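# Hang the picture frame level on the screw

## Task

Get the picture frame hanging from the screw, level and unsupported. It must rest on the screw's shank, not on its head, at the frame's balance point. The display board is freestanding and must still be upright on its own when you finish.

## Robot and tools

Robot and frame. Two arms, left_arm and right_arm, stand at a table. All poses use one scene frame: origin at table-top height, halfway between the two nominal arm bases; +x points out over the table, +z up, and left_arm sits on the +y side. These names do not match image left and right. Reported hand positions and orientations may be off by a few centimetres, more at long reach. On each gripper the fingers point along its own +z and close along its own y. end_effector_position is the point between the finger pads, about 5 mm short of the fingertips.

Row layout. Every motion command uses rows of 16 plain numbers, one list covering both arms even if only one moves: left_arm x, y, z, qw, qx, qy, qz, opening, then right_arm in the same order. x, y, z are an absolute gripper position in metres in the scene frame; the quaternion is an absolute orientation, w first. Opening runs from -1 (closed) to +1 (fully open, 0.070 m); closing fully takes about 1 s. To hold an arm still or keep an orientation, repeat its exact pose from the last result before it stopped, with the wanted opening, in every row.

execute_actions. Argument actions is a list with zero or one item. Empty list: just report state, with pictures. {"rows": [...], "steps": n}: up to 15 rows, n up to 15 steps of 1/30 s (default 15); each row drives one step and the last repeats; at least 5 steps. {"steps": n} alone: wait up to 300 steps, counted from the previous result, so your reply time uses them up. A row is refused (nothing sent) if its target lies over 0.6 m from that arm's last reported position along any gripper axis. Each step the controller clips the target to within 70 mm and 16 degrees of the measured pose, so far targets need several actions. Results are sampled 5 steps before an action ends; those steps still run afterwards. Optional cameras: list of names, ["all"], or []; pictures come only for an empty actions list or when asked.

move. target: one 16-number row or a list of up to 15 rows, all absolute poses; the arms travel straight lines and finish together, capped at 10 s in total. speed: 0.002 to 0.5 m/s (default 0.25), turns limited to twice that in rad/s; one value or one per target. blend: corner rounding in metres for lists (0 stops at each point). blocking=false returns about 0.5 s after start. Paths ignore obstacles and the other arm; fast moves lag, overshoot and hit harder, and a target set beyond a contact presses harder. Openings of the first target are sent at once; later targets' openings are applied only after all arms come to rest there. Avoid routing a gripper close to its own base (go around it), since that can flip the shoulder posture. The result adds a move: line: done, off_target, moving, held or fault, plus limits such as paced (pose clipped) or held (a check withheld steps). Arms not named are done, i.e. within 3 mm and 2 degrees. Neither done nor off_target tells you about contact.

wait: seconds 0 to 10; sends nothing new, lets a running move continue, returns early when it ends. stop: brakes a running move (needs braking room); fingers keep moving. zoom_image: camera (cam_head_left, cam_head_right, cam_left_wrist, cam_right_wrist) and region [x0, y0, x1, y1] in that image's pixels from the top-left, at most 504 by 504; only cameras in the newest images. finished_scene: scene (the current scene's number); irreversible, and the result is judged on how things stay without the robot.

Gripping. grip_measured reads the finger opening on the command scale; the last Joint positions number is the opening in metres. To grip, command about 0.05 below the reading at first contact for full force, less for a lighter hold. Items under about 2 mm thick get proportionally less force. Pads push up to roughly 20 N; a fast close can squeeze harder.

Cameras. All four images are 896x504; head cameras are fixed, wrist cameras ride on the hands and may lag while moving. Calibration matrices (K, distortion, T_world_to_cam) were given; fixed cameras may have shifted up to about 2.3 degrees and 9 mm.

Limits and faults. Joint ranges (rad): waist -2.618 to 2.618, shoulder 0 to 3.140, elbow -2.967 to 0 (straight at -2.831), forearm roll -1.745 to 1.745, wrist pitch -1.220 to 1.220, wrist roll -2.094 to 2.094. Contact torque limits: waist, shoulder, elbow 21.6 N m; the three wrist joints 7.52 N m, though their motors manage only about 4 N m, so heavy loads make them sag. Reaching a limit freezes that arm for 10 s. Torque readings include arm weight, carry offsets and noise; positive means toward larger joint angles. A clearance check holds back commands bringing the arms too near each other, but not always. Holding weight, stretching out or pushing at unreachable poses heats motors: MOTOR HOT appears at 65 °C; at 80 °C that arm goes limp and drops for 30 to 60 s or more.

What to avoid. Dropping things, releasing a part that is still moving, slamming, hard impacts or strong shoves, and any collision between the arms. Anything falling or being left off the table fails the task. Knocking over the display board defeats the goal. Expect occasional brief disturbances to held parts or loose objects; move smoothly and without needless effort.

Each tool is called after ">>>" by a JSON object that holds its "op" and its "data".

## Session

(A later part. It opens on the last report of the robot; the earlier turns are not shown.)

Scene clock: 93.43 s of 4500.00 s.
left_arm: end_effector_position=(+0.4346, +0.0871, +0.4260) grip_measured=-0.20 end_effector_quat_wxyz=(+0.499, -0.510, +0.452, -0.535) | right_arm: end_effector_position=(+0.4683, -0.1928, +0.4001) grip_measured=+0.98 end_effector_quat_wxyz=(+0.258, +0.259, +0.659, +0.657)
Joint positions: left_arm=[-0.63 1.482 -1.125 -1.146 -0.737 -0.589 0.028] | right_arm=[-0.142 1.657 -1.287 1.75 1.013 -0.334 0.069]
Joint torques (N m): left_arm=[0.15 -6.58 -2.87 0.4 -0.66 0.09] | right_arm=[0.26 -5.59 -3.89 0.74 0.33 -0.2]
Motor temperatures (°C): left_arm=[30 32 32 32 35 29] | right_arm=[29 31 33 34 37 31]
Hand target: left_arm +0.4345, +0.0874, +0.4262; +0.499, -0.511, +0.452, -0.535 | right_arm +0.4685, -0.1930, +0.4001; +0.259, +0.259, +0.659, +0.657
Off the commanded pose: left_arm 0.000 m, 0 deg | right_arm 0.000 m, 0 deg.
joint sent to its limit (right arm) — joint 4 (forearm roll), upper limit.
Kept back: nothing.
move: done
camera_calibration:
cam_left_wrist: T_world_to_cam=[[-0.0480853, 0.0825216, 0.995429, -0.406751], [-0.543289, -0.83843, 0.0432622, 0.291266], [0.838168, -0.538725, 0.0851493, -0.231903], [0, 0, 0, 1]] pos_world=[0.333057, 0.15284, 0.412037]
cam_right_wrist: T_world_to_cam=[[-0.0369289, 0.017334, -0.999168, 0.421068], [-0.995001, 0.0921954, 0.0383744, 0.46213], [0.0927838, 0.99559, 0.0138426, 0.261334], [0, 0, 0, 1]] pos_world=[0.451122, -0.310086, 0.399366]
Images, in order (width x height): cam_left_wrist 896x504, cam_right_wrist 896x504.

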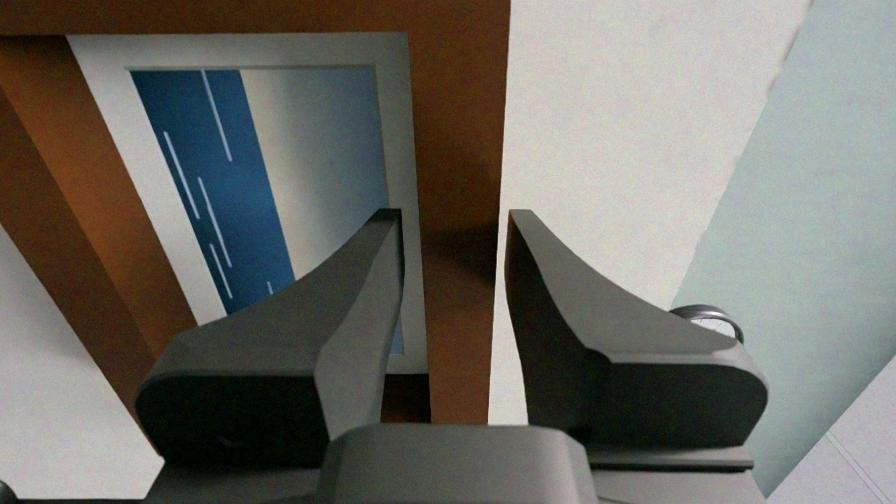

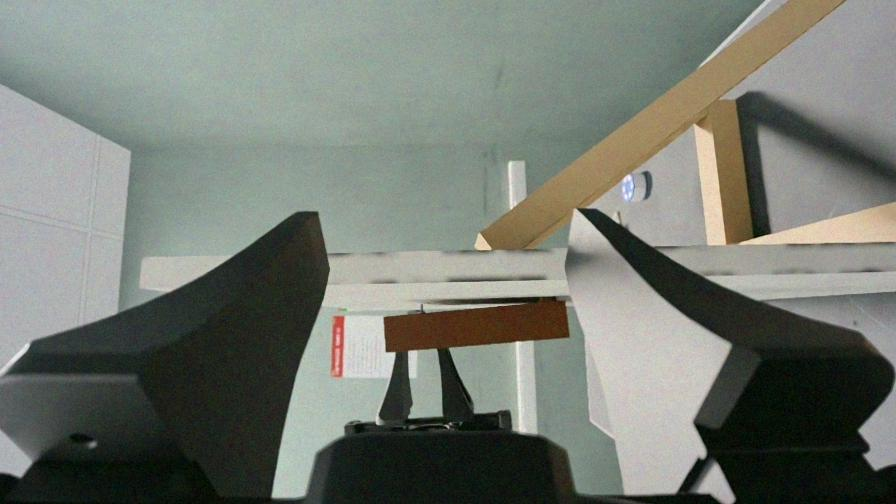

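>>> {"op": "move", "data": {"target": [[0.4345, 0.0874, 0.4262, 0.49903, -0.51055, 0.45218, -0.53456, -0.4, 0.4685, -0.193, 0.4, 0.2592, 0.2592, 0.6579, 0.6579, 1.0], [0.4345, 0.0874, 0.4262, 0.49903, -0.51055, 0.45218, -0.53456, -0.5, 0.4685, -0.193, 0.4, 0.2592, 0.2592, 0.6579, 0.6579, 1.0]], "speed": 0.04, "cameras": ["cam_left_wrist", "cam_right_wrist"]}}

>>> {"op": "zoom_image", "data": {"camera": "cam_right_wrist", "region": [380, 270, 600, 370]}}

>>> {"op": "zoom_image", "data": {"camera": "cam_right_wrist", "region": [402, 295, 438, 322]}}

Scene clock: 95.90 s of 4500.00 s.
left_arm: end_effector_position=(+0.4344, +0.0872, +0.4269) grip_measured=-0.45 end_effector_quat_wxyz=(+0.499, -0.510, +0.452, -0.535) | right_arm: end_effector_position=(+0.4683, -0.1928, +0.4001) grip_measured=+0.98 end_effector_quat_wxyz=(+0.258, +0.259, +0.659, +0.657)
Joint positions: left_arm=[-0.63 1.481 -1.126 -1.146 -0.737 -0.589 0.019] | right_arm=[-0.142 1.657 -1.287 1.75 1.013 -0.334 0.069]
Joint torques (N m): left_arm=[-0.83 -3.65 -1.3 -0.07 0 0.08] | right_arm=[0.24 -5.62 -3.88 0.76 0.32 -0.19]
Motor temperatures (°C): left_arm=[30 32 32 32 35 29] | right_arm=[29 31 33 34 37 31]
Hand target: left_arm +0.4345, +0.0874, +0.4262; +0.499, -0.511, +0.452, -0.535 | right_arm +0.4685, -0.1930, +0.4001; +0.259, +0.259, +0.659, +0.657
Off the commanded pose: left_arm 0.001 m, 0 deg | right_arm 0.000 m, 0 deg.
joint sent to its limit (right arm) — joint 4 (forearm roll), upper limit.
Kept back: nothing.
move: done
camera_calibration:
cam_left_wrist: T_world_to_cam=[[-0.0498016, 0.0829316, 0.99531, -0.40694], [-0.543311, -0.838446, 0.042676, 0.291504], [0.838053, -0.538638, 0.0868136, -0.232379], [0, 0, 0, 1]] pos_world=[0.332857, 0.15299, 0.412765]
cam_right_wrist: T_world_to_cam=[[-0.0369289, 0.017334, -0.999168, 0.421068], [-0.995001, 0.0921954, 0.0383744, 0.46213], [0.0927838, 0.99559, 0.0138426, 0.261334], [0, 0, 0, 1]] pos_world=[0.451122, -0.310086, 0.399366]
Images, in order (width x height): cam_left_wrist 896x504, cam_right_wrist 896x504.

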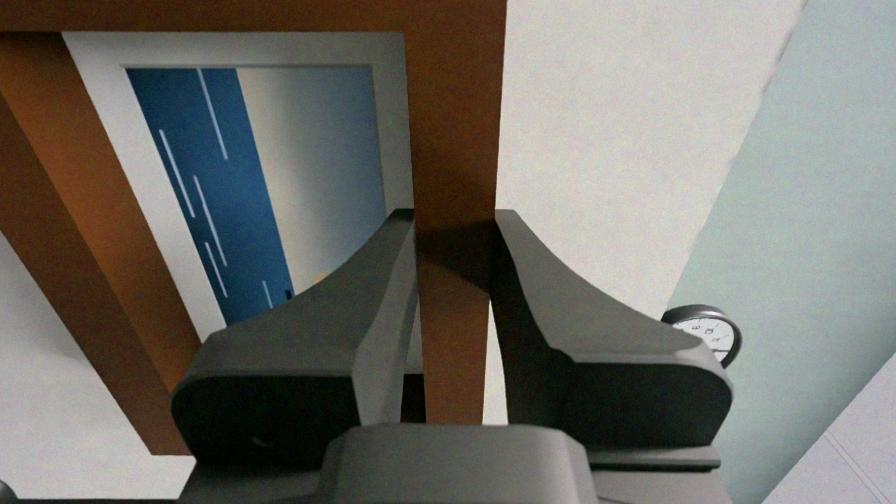

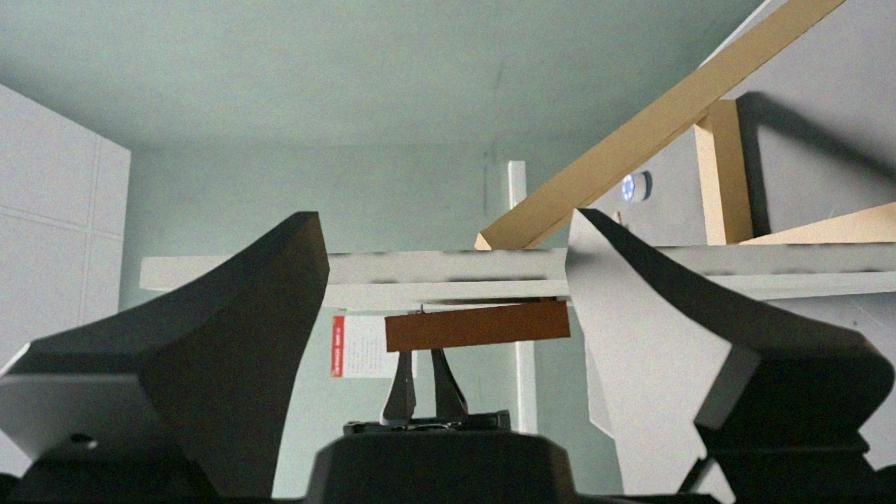

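Scaled by 2.291 from the camera's 896x504 image, which has a finer 1280x720 frame.

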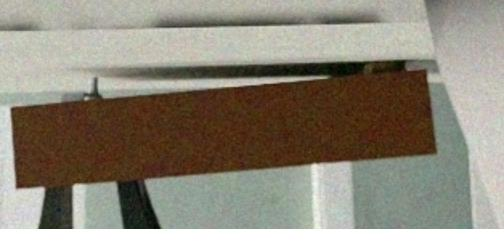

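Scaled by 14.000 from the camera's 896x504 image, which has a finer 1280x720 frame.

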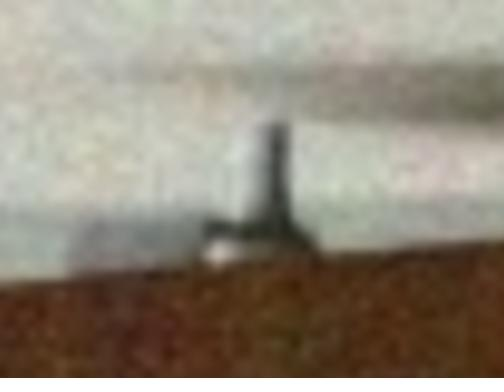

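>>> {"op": "move", "data": {"target": [[0.4345, 0.0874, 0.4290, 0.49903, -0.51055, 0.45218, -0.53456, -0.5, 0.4685, -0.193, 0.4, 0.2592, 0.2592, 0.6579, 0.6579, 1.0], [0.4345, 0.0829, 0.4285, 0.52367, -0.48869, 0.47661, -0.50963, -0.5, 0.4685, -0.193, 0.4, 0.2592, 0.2592, 0.6579, 0.6579, 1.0]], "speed": 0.02}}

>>> {"op": "zoom_image", "data": {"camera": "cam_right_wrist", "region": [380, 270, 600, 370]}}

>>> {"op": "zoom_image", "data": {"camera": "cam_right_wrist", "region": [402, 295, 438, 322]}}

>>> {"op": "zoom_image", "data": {"camera": "cam_head_left", "region": [350, 10, 500, 110]}}

>>> {"op": "zoom_image", "data": {"camera": "cam_head_right", "region": [330, 10, 480, 110]}}

Scene clock: 99.90 s of 4500.00 s.
left_arm: end_effector_position=(+0.4344, +0.0806, +0.4277) grip_measured=-0.45 end_effector_quat_wxyz=(+0.522, -0.488, +0.479, -0.511) | right_arm: end_effector_position=(+0.4683, -0.1928, +0.4001) grip_measured=+0.98 end_effector_quat_wxyz=(+0.258, +0.259, +0.659, +0.657)
Joint positions: left_arm=[-0.647 1.49 -1.144 -1.17 -0.741 -0.467 0.019] | right_arm=[-0.142 1.657 -1.287 1.75 1.013 -0.334 0.069]
Joint torques (N m): left_arm=[-0.16 -4.64 -2.15 0.16 -0.79 0.01] | right_arm=[0.3 -5.61 -3.84 0.76 0.31 -0.17]
Motor temperatures (°C): left_arm=[30 31 32 32 35 29] | right_arm=[29 31 33 34 37 31]
Hand target: left_arm +0.4345, +0.0829, +0.4285; +0.524, -0.489, +0.477, -0.510 | right_arm +0.4685, -0.1930, +0.4001; +0.259, +0.259, +0.659, +0.657
Off the commanded pose: left_arm 0.002 m, 0 deg | right_arm 0.000 m, 0 deg.
joint sent to its limit (right arm) — joint 4 (forearm roll), upper limit.
Kept back: nothing.
move: done
camera_calibration:
cam_left_wrist: T_world_to_cam=[[-0.042164, -0.0141453, 0.999011, -0.404319], [-0.542557, -0.839298, -0.034783, 0.318779], [0.83896, -0.543487, 0.0277135, -0.210739], [0, 0, 0, 1]] pos_world=[0.33271, 0.147297, 0.420847]
cam_right_wrist: T_world_to_cam=[[-0.0369289, 0.017334, -0.999168, 0.421068], [-0.995001, 0.0921954, 0.0383744, 0.46213], [0.0927838, 0.99559, 0.0138426, 0.261334], [0, 0, 0, 1]] pos_world=[0.451122, -0.310086, 0.399366]

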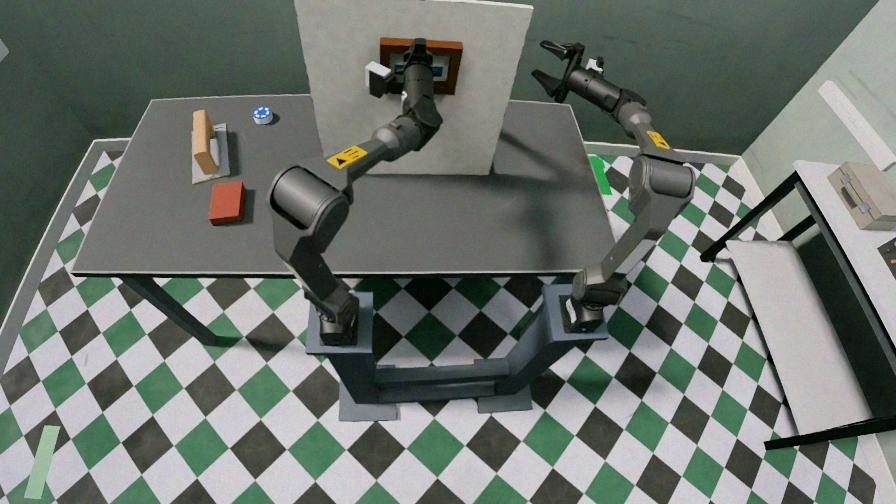

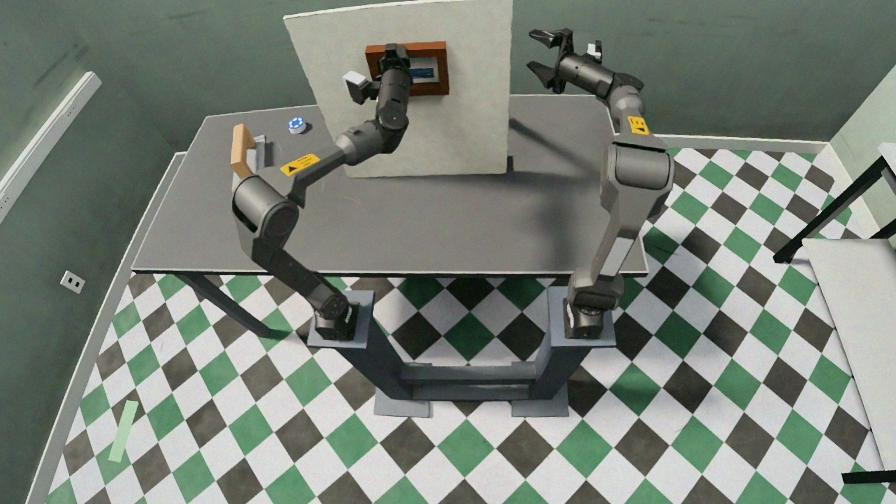

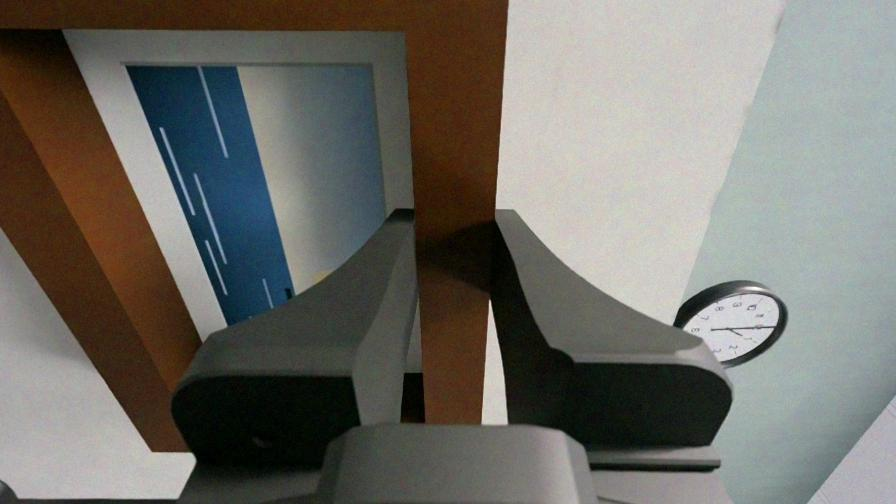

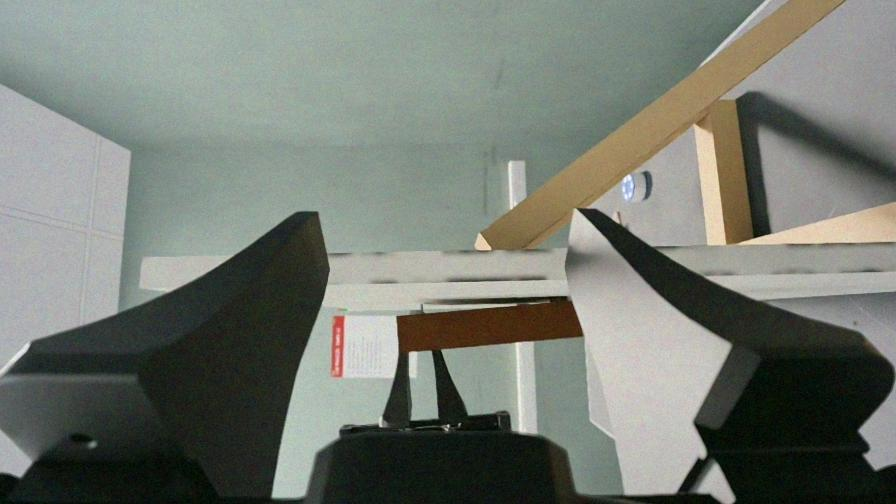

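Scaled by 2.291 from the camera's 896x504 image, which has a finer 1280x720 frame.

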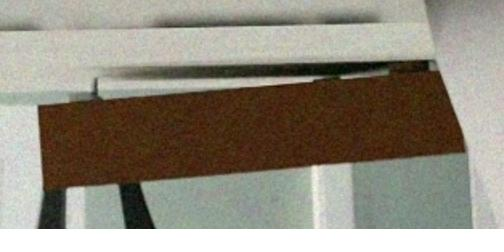

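Scaled by 14.000 from the camera's 896x504 image, which has a finer 1280x720 frame.

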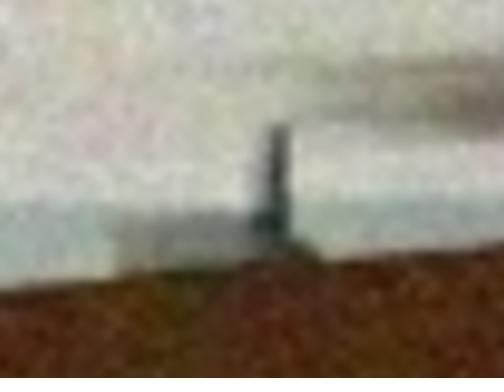

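Scaled by 3.360 from the camera's 896x504 image, which has a finer 1280x720 frame.

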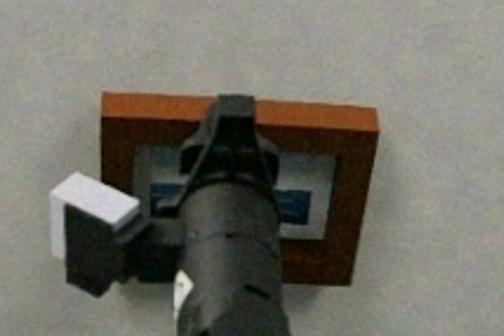

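Scaled by 3.360 from the camera's 896x504 image, which has a finer 1280x720 frame.

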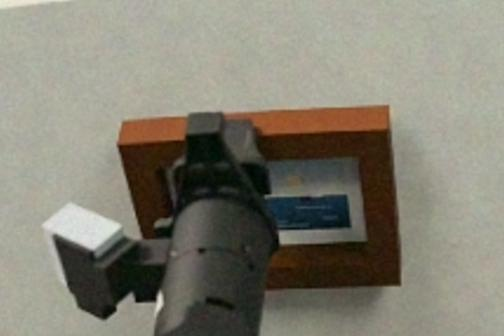

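>>> {"op": "move", "data": {"target": [[0.4345, 0.0835, 0.4285, 0.52367, -0.48869, 0.47661, -0.50963, -0.5, 0.4685, -0.193, 0.4, 0.2592, 0.2592, 0.6579, 0.6579, 1.0], [0.4345, 0.0832, 0.4262, 0.52367, -0.48869, 0.47661, -0.50963, -0.5, 0.4685, -0.193, 0.4, 0.2592, 0.2592, 0.6579, 0.6579, 1.0]], "speed": 0.015, "cameras": ["cam_right_wrist"]}}

>>> {"op": "zoom_image", "data": {"camera": "cam_right_wrist", "region": [402, 295, 438, 322]}}

Scene clock: 101.07 s of 4500.00 s.
left_arm: end_effector_position=(+0.4340, +0.0815, +0.4271) grip_measured=-0.45 end_effector_quat_wxyz=(+0.523, -0.487, +0.477, -0.511) | right_arm: end_effector_position=(+0.4683, -0.1928, +0.4001) grip_measured=+0.98 end_effector_quat_wxyz=(+0.258, +0.259, +0.659, +0.657)
Joint positions: left_arm=[-0.646 1.489 -1.137 -1.158 -0.746 -0.481 0.019] | right_arm=[-0.142 1.657 -1.287 1.75 1.013 -0.334 0.069]
Joint torques (N m): left_arm=[9.34 -6.07 0.61 -1.38 -3.52 -0.08] | right_arm=[0.25 -5.58 -3.79 0.76 0.32 -0.15]
Motor temperatures (°C): left_arm=[30 31 32 32 35 29] | right_arm=[29 31 33 34 37 31]
Hand target: left_arm +0.4345, +0.0832, +0.4262; +0.524, -0.489, +0.477, -0.510 | right_arm +0.4685, -0.1930, +0.4001; +0.259, +0.259, +0.659, +0.657
Off the commanded pose: left_arm 0.002 m, 0 deg | right_arm 0.000 m, 0 deg.
joint sent to its limit (right arm) — joint 4 (forearm roll), upper limit.
Kept back: nothing.
move: done
camera_calibration:
cam_right_wrist: T_world_to_cam=[[-0.0369289, 0.017334, -0.999168, 0.421068], [-0.995001, 0.0921954, 0.0383744, 0.46213], [0.0927838, 0.99559, 0.0138426, 0.261334], [0, 0, 0, 1]] pos_world=[0.451122, -0.310086, 0.399366]
Images, in order (width x height): cam_right_wrist 896x504.

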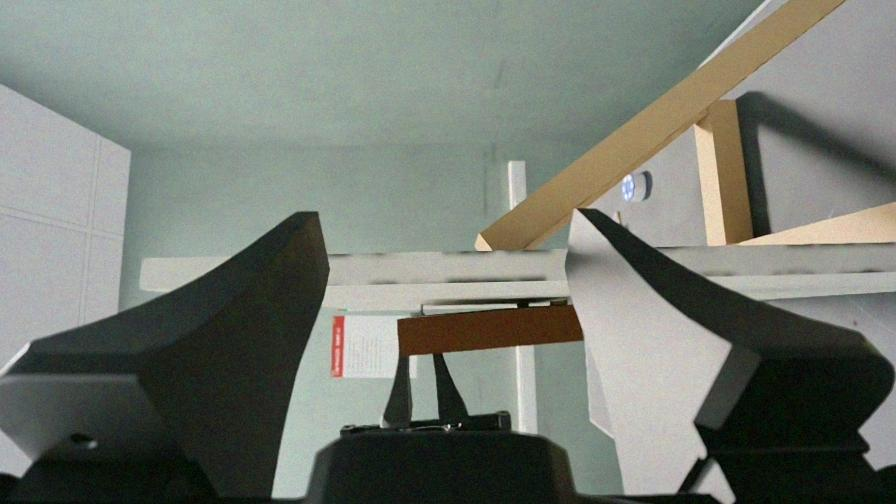

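Scaled by 14.000 from the camera's 896x504 image, which has a finer 1280x720 frame.

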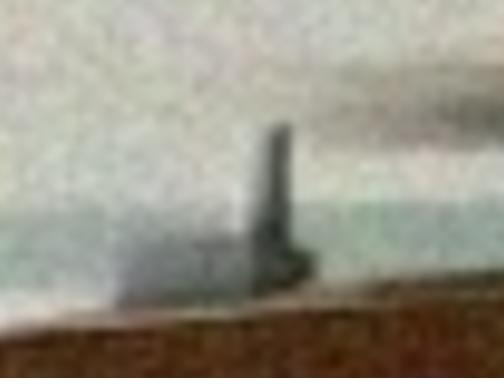

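>>> {"op": "execute_actions", "data": {"actions": [], "cameras": ["all"]}}

>>> {"op": "zoom_image", "data": {"camera": "cam_right_wrist", "region": [402, 295, 438, 322]}}

>>> {"op": "zoom_image", "data": {"camera": "cam_right_wrist", "region": [380, 270, 600, 370]}}

Scene clock: 103.50 s of 4500.00 s.
left_arm: end_effector_position=(+0.4342, +0.0832, +0.4271) grip_measured=-0.45 end_effector_quat_wxyz=(+0.524, -0.488, +0.476, -0.510) | right_arm: end_effector_position=(+0.4683, -0.1928, +0.4001) grip_measured=+0.98 end_effector_quat_wxyz=(+0.258, +0.259, +0.659, +0.657)
Joint positions: left_arm=[-0.643 1.488 -1.136 -1.159 -0.747 -0.481 0.019] | right_arm=[-0.142 1.657 -1.287 1.75 1.013 -0.334 0.069]
Joint torques (N m): left_arm=[13.55 -0.58 4.37 -3.21 -3.36 0.03] | right_arm=[0.23 -5.6 -3.78 0.78 0.31 -0.14]
Motor temperatures (°C): left_arm=[30 31 32 32 36 29] | right_arm=[29 31 33 34 37 31]
Hand target: left_arm +0.4345, +0.0832, +0.4262; +0.524, -0.489, +0.477, -0.510 | right_arm +0.4685, -0.1930, +0.4001; +0.259, +0.259, +0.659, +0.657
Off the commanded pose: left_arm 0.001 m, 0 deg | right_arm 0.000 m, 0 deg.
Steps of this call (1-73: nothing new was sent). Readings (end_effector_position of left_arm | right_arm):
1: (+0.4340, +0.0815, +0.4271) | (+0.4683, -0.1928, +0.4001)
2: (+0.4340, +0.0815, +0.4271) | (+0.4683, -0.1928, +0.4001)
4: (+0.4340, +0.0815, +0.4271) | (+0.4683, -0.1928, +0.4001)
8: (+0.4340, +0.0820, +0.4275) | (+0.4683, -0.1928, +0.4001)
73: the state above
camera_calibration:
cam_left_wrist: T_world_to_cam=[[-0.0464172, -0.0128212, 0.99884, -0.401872], [-0.537558, -0.842467, -0.0357949, 0.31939], [0.841948, -0.538596, 0.0322128, -0.212857], [0, 0, 0, 1]] pos_world=[0.332251, 0.149279, 0.419695]
cam_right_wrist: T_world_to_cam=[[-0.0369289, 0.017334, -0.999168, 0.421068], [-0.995001, 0.0921954, 0.0383744, 0.46213], [0.0927838, 0.99559, 0.0138426, 0.261334], [0, 0, 0, 1]] pos_world=[0.451122, -0.310086, 0.399366]

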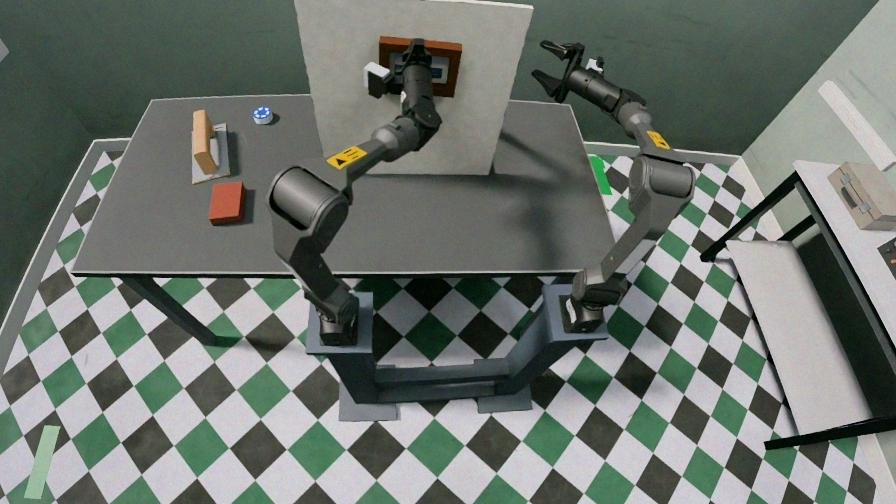

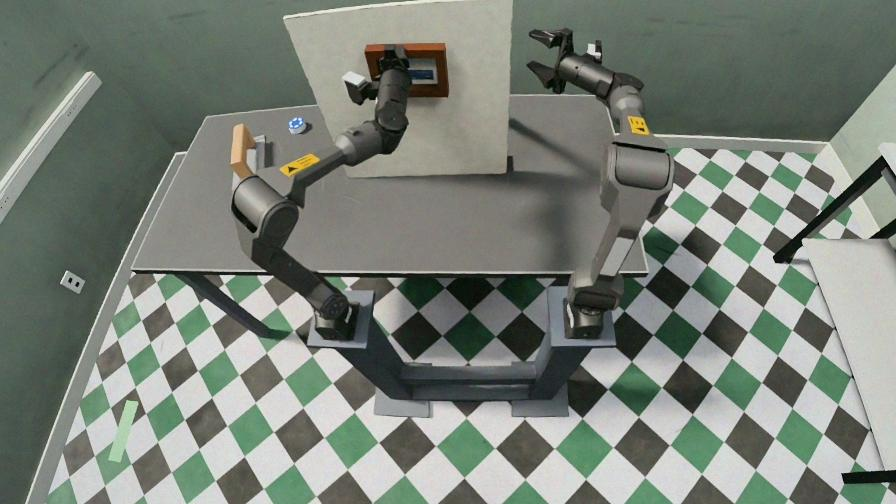

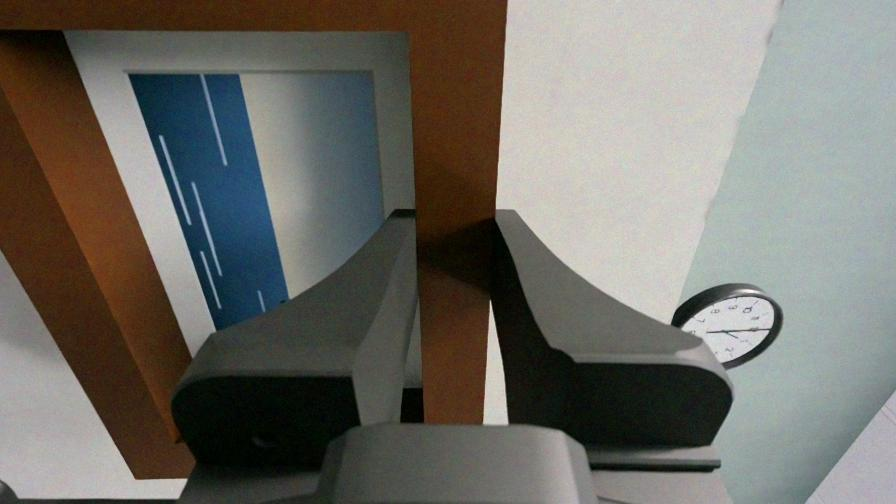

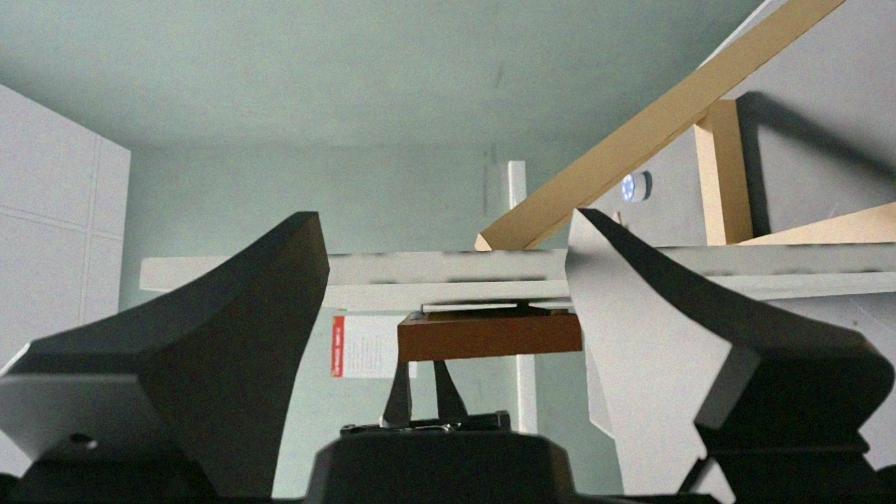

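Scaled by 14.000 from the camera's 896x504 image, which has a finer 1280x720 frame.

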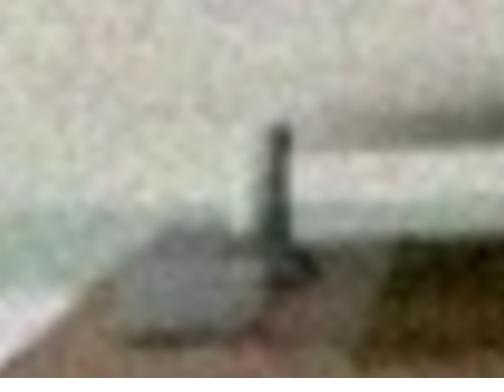

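Scaled by 2.291 from the camera's 896x504 image, which has a finer 1280x720 frame.

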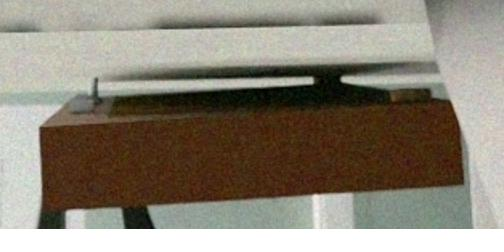

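>>> {"op": "move", "data": {"target": [0.4342,0.0828,0.4288,0.52367,-0.48869,0.47661,-0.50963,-0.50,0.4685,-0.193,0.40,0.2592,0.2592,0.6579,0.6579,1.0], "speed": 0.01}}

Scene clock: 105.87 s of 4500.00 s.
left_arm: end_effector_position=(+0.4345, +0.0837, +0.4273) grip_measured=-0.45 end_effector_quat_wxyz=(+0.524, -0.490, +0.477, -0.508) | right_arm: end_effector_position=(+0.4683, -0.1928, +0.4001) grip_measured=+0.98 end_effector_quat_wxyz=(+0.258, +0.259, +0.659, +0.657)
Joint positions: left_arm=[-0.643 1.488 -1.141 -1.173 -0.745 -0.466 0.019] | right_arm=[-0.142 1.657 -1.287 1.75 1.013 -0.334 0.069]
Joint torques (N m): left_arm=[9.96 0 2.16 -2.36 -2.13 0] | right_arm=[0.24 -5.57 -3.75 0.78 0.3 -0.14]
Motor temperatures (°C): left_arm=[30 31 32 33 37 29] | right_arm=[29 31 33 34 37 31]
Hand target: left_arm +0.4342, +0.0828, +0.4288; +0.524, -0.489, +0.477, -0.510 | right_arm +0.4685, -0.1930, +0.4001; +0.259, +0.259, +0.659, +0.657
Off the commanded pose: left_arm 0.002 m, 0 deg | right_arm 0.000 m, 0 deg.
joint sent to its limit (right arm) — joint 4 (forearm roll), upper limit.
Kept back: nothing.
move: done
camera_calibration:
cam_left_wrist: T_world_to_cam=[[-0.0411503, -0.0142483, 0.999051, -0.404246], [-0.535212, -0.84403, -0.0340824, 0.318331], [0.843715, -0.536107, 0.0271062, -0.211585], [0, 0, 0, 1]] pos_world=[0.332257, 0.149489, 0.420447]
cam_right_wrist: T_world_to_cam=[[-0.0369289, 0.017334, -0.999168, 0.421068], [-0.995001, 0.0921954, 0.0383744, 0.46213], [0.0927838, 0.99559, 0.0138426, 0.261334], [0, 0, 0, 1]] pos_world=[0.451122, -0.310086, 0.399366]

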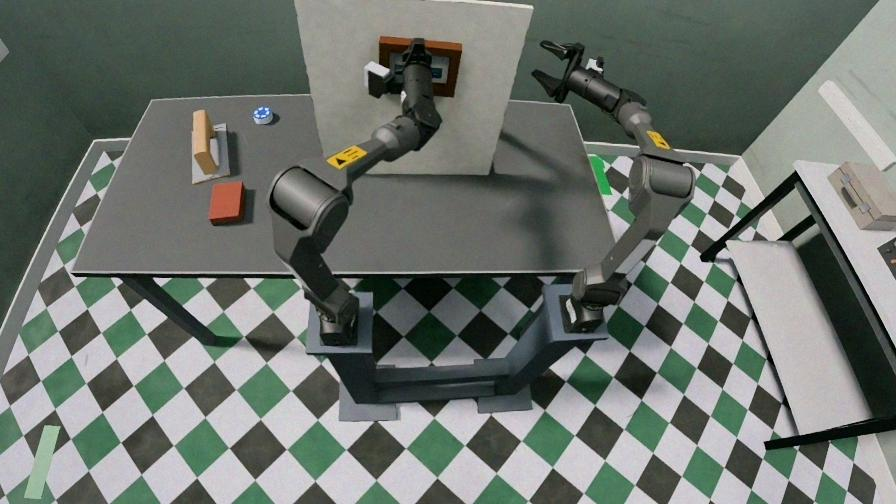

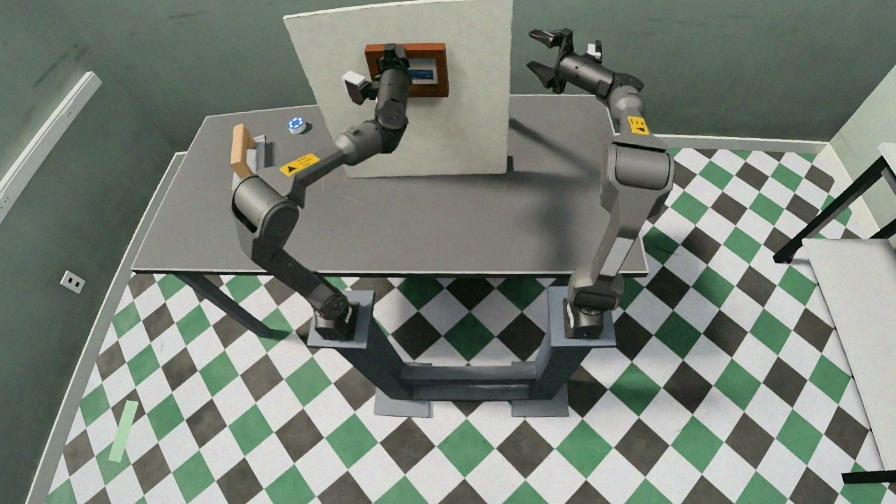

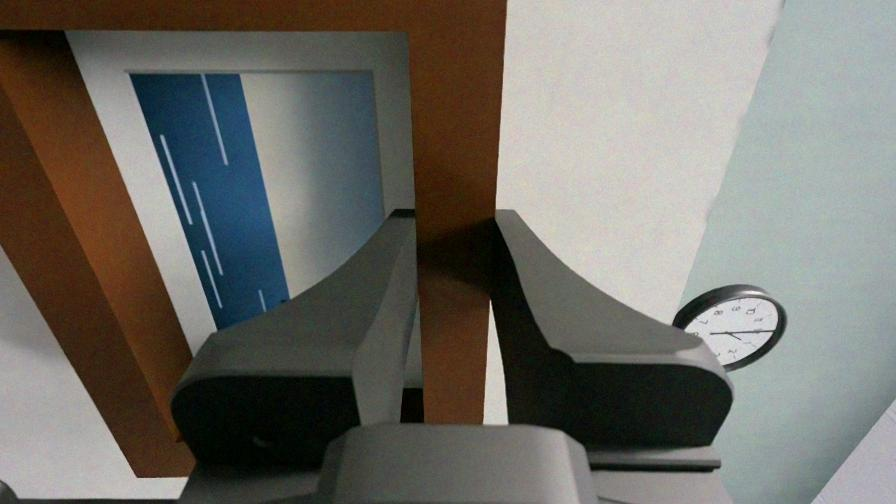

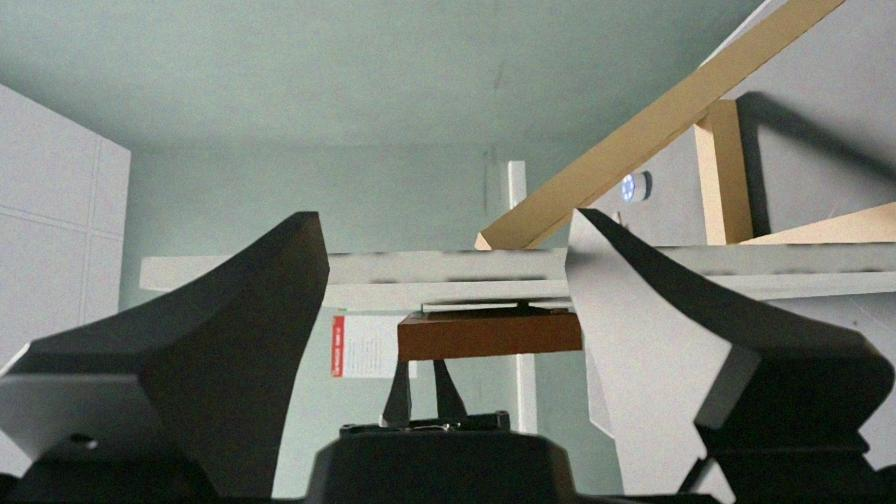

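>>> {"op": "zoom_image", "data": {"camera": "cam_right_wrist", "region": [380, 270, 600, 370]}}

>>> {"op": "zoom_image", "data": {"camera": "cam_right_wrist", "region": [402, 295, 438, 322]}}

Scaled by 2.291 from the camera's 896x504 image, which has a finer 1280x720 frame.

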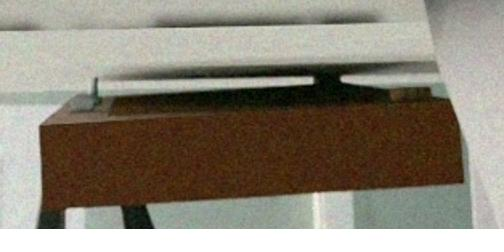

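Scaled by 14.000 from the camera's 896x504 image, which has a finer 1280x720 frame.

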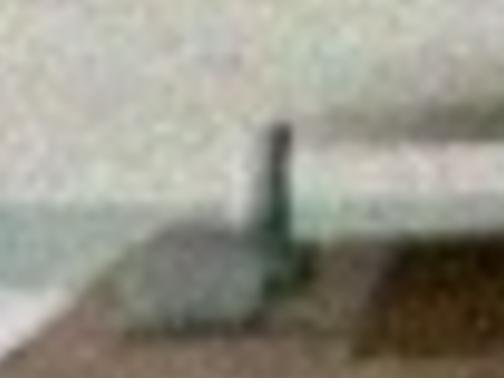

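>>> {"op": "zoom_image", "data": {"camera": "cam_left_wrist", "region": [360, 0, 560, 212]}}

>>> {"op": "zoom_image", "data": {"camera": "cam_left_wrist", "region": [380, 212, 560, 430]}}

Scaled by 2.377 from the camera's 896x504 image, which has a finer 1280x720 frame.

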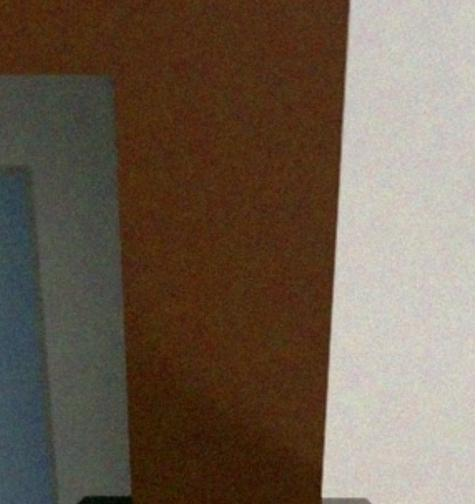

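Scaled by 2.312 from the camera's 896x504 image, which has a finer 1280x720 frame.

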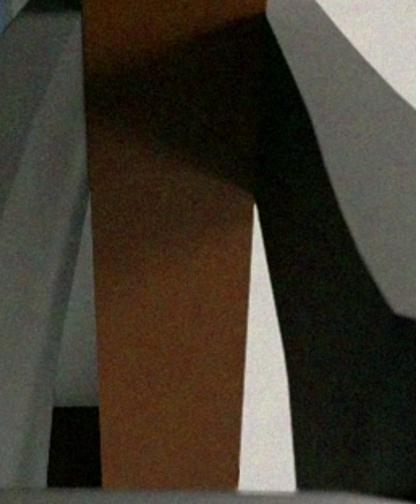

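>>> {"op": "move", "data": {"target": [0.4340,0.0826,0.4300,0.52367,-0.48869,0.47661,-0.50963,-0.50,0.4685,-0.193,0.40,0.2592,0.2592,0.6579,0.6579,1.0], "speed": 0.01, "cameras": ["cam_right_wrist","cam_left_wrist"]}}

>>> {"op": "zoom_image", "data": {"camera": "cam_right_wrist", "region": [380, 270, 600, 370]}}

Scene clock: 109.37 s of 4500.00 s.
left_arm: end_effector_position=(+0.4345, +0.0833, +0.4290) grip_measured=-0.45 end_effector_quat_wxyz=(+0.524, -0.489, +0.477, -0.508) | right_arm: end_effector_position=(+0.4683, -0.1928, +0.4001) grip_measured=+0.98 end_effector_quat_wxyz=(+0.258, +0.259, +0.659, +0.657)
Joint positions: left_arm=[-0.644 1.488 -1.147 -1.177 -0.744 -0.459 0.019] | right_arm=[-0.142 1.657 -1.287 1.75 1.013 -0.334 0.069]
Joint torques (N m): left_arm=[1.86 -7.46 -4.36 0.62 -1.59 0.11] | right_arm=[0.25 -5.62 -3.73 0.79 0.3 -0.11]
Motor temperatures (°C): left_arm=[30 31 32 33 36 29] | right_arm=[29 31 33 34 37 31]
Hand target: left_arm +0.4340, +0.0826, +0.4300; +0.524, -0.489, +0.477, -0.510 | right_arm +0.4685, -0.1930, +0.4001; +0.259, +0.259, +0.659, +0.657
Off the commanded pose: left_arm 0.001 m, 0 deg | right_arm 0.000 m, 0 deg.
joint sent to its limit (right arm) — joint 4 (forearm roll), upper limit.
Kept back: nothing.
move: done
camera_calibration:
cam_left_wrist: T_world_to_cam=[[-0.0424817, -0.014536, 0.998991, -0.405315], [-0.535242, -0.843972, -0.0350413, 0.318529], [0.84363, -0.536191, 0.028073, -0.212219], [0, 0, 0, 1]] pos_world=[0.332306, 0.149147, 0.422026]
cam_right_wrist: T_world_to_cam=[[-0.0369289, 0.017334, -0.999168, 0.421068], [-0.995001, 0.0921954, 0.0383744, 0.46213], [0.0927838, 0.99559, 0.0138426, 0.261334], [0, 0, 0, 1]] pos_world=[0.451122, -0.310086, 0.399366]
Images, in order (width x height): cam_left_wrist 896x504, cam_right_wrist 896x504.

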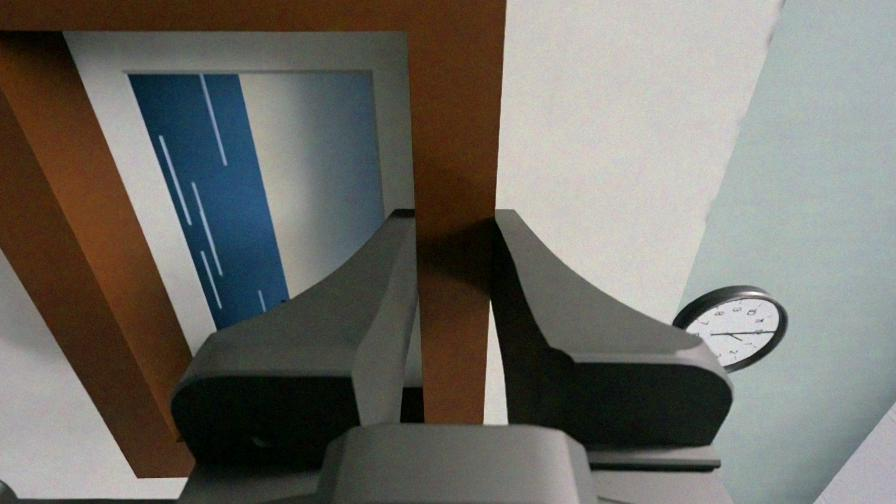

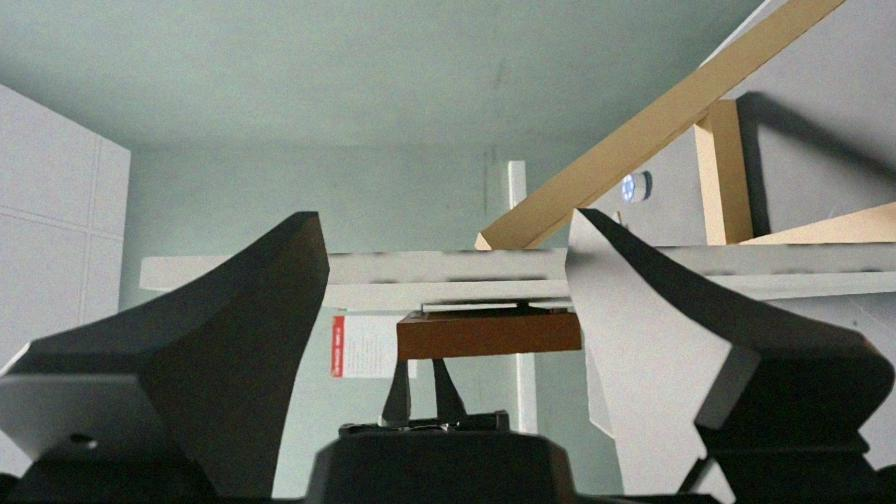

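Scaled by 2.291 from the camera's 896x504 image, which has a finer 1280x720 frame.

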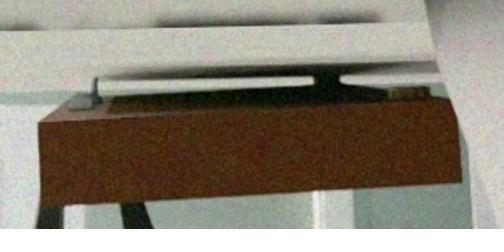

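>>> {"op": "move", "data": {"target": [0.4338,0.0812,0.4298,0.530296,-0.494887,0.470172,-0.502731,-0.50,0.4685,-0.193,0.40,0.2592,0.2592,0.6579,0.6579,1.0], "speed": 0.01, "cameras": ["cam_right_wrist","cam_left_wrist"]}}

>>> {"op": "zoom_image", "data": {"camera": "cam_right_wrist", "region": [380, 270, 600, 370]}}

>>> {"op": "zoom_image", "data": {"camera": "cam_right_wrist", "region": [402, 295, 438, 322]}}

Scene clock: 113.13 s of 4500.00 s.
left_arm: end_effector_position=(+0.4338, +0.0812, +0.4299) grip_measured=-0.45 end_effector_quat_wxyz=(+0.530, -0.495, +0.470, -0.503) | right_arm: end_effector_position=(+0.4683, -0.1928, +0.4001) grip_measured=+0.98 end_effector_quat_wxyz=(+0.258, +0.259, +0.659, +0.657)
Joint positions: left_arm=[-0.667 1.503 -1.164 -1.206 -0.786 -0.434 0.019] | right_arm=[-0.142 1.657 -1.287 1.75 1.013 -0.334 0.069]
Joint torques (N m): left_arm=[-2.23 -6.03 -4.05 0.82 -0.71 0.08] | right_arm=[0.18 -5.62 -3.68 0.8 0.3 -0.08]
Motor temperatures (°C): left_arm=[30 31 32 33 36 29] | right_arm=[29 31 33 34 37 31]
Hand target: left_arm +0.4338, +0.0812, +0.4298; +0.530, -0.495, +0.470, -0.503 | right_arm +0.4685, -0.1930, +0.4001; +0.259, +0.259, +0.659, +0.657
Off the commanded pose: left_arm 0.000 m, 0 deg | right_arm 0.000 m, 0 deg.
joint sent to its limit (right arm) — joint 4 (forearm roll), upper limit.
Kept back: nothing.
move: done
camera_calibration:
cam_left_wrist: T_world_to_cam=[[-0.0443685, -0.014645, 0.998908, -0.405456], [-0.515024, -0.856443, -0.0354322, 0.308775], [0.856027, -0.516034, 0.0304566, -0.220793], [0, 0, 0, 1]] pos_world=[0.330042, 0.144574, 0.422678]
cam_right_wrist: T_world_to_cam=[[-0.0369289, 0.017334, -0.999168, 0.421068], [-0.995001, 0.0921954, 0.0383744, 0.46213], [0.0927838, 0.99559, 0.0138426, 0.261334], [0, 0, 0, 1]] pos_world=[0.451122, -0.310086, 0.399366]
Images, in order (width x height): cam_left_wrist 896x504, cam_right_wrist 896x504.

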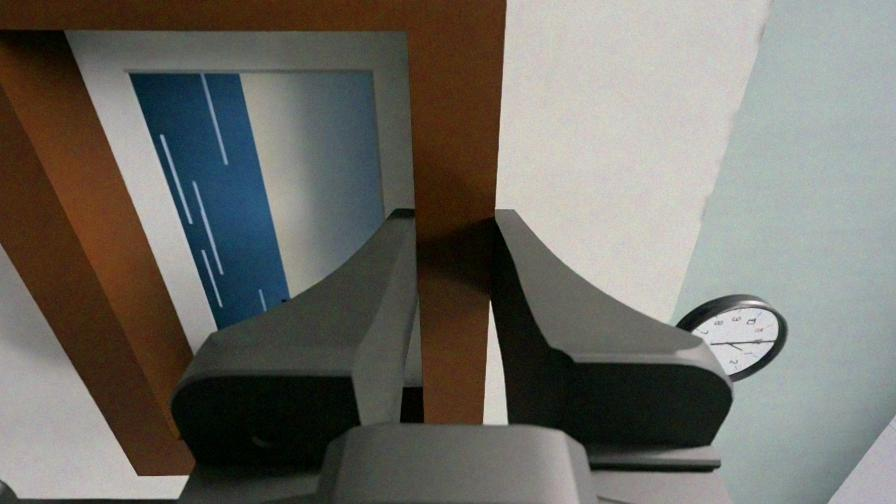

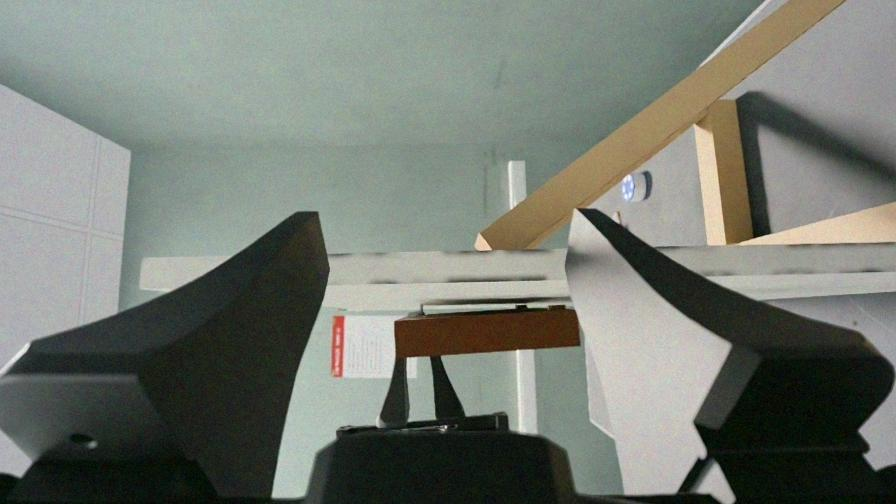

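Scaled by 2.291 from the camera's 896x504 image, which has a finer 1280x720 frame.

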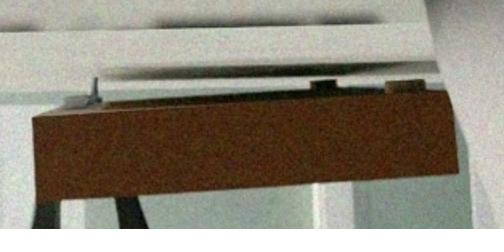

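Scaled by 14.000 from the camera's 896x504 image, which has a finer 1280x720 frame.

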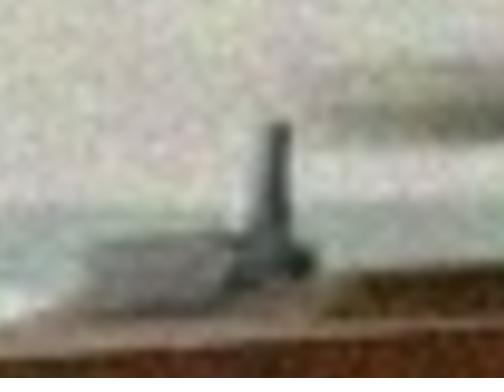

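>>> {"op": "zoom_image", "data": {"camera": "cam_right_wrist", "region": [400, 298, 430, 318]}}

>>> {"op": "zoom_image", "data": {"camera": "cam_right_wrist", "region": [500, 290, 600, 350]}}

Scaled by 16.800 from the camera's 896x504 image, which has a finer 1280x720 frame.

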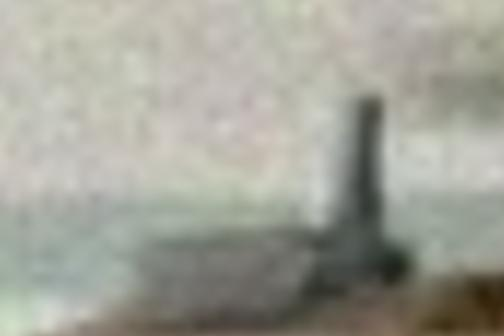

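Scaled by 5.040 from the camera's 896x504 image, which has a finer 1280x720 frame.

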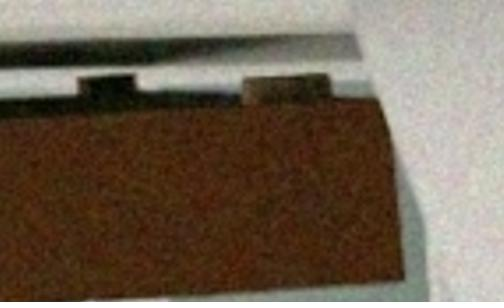

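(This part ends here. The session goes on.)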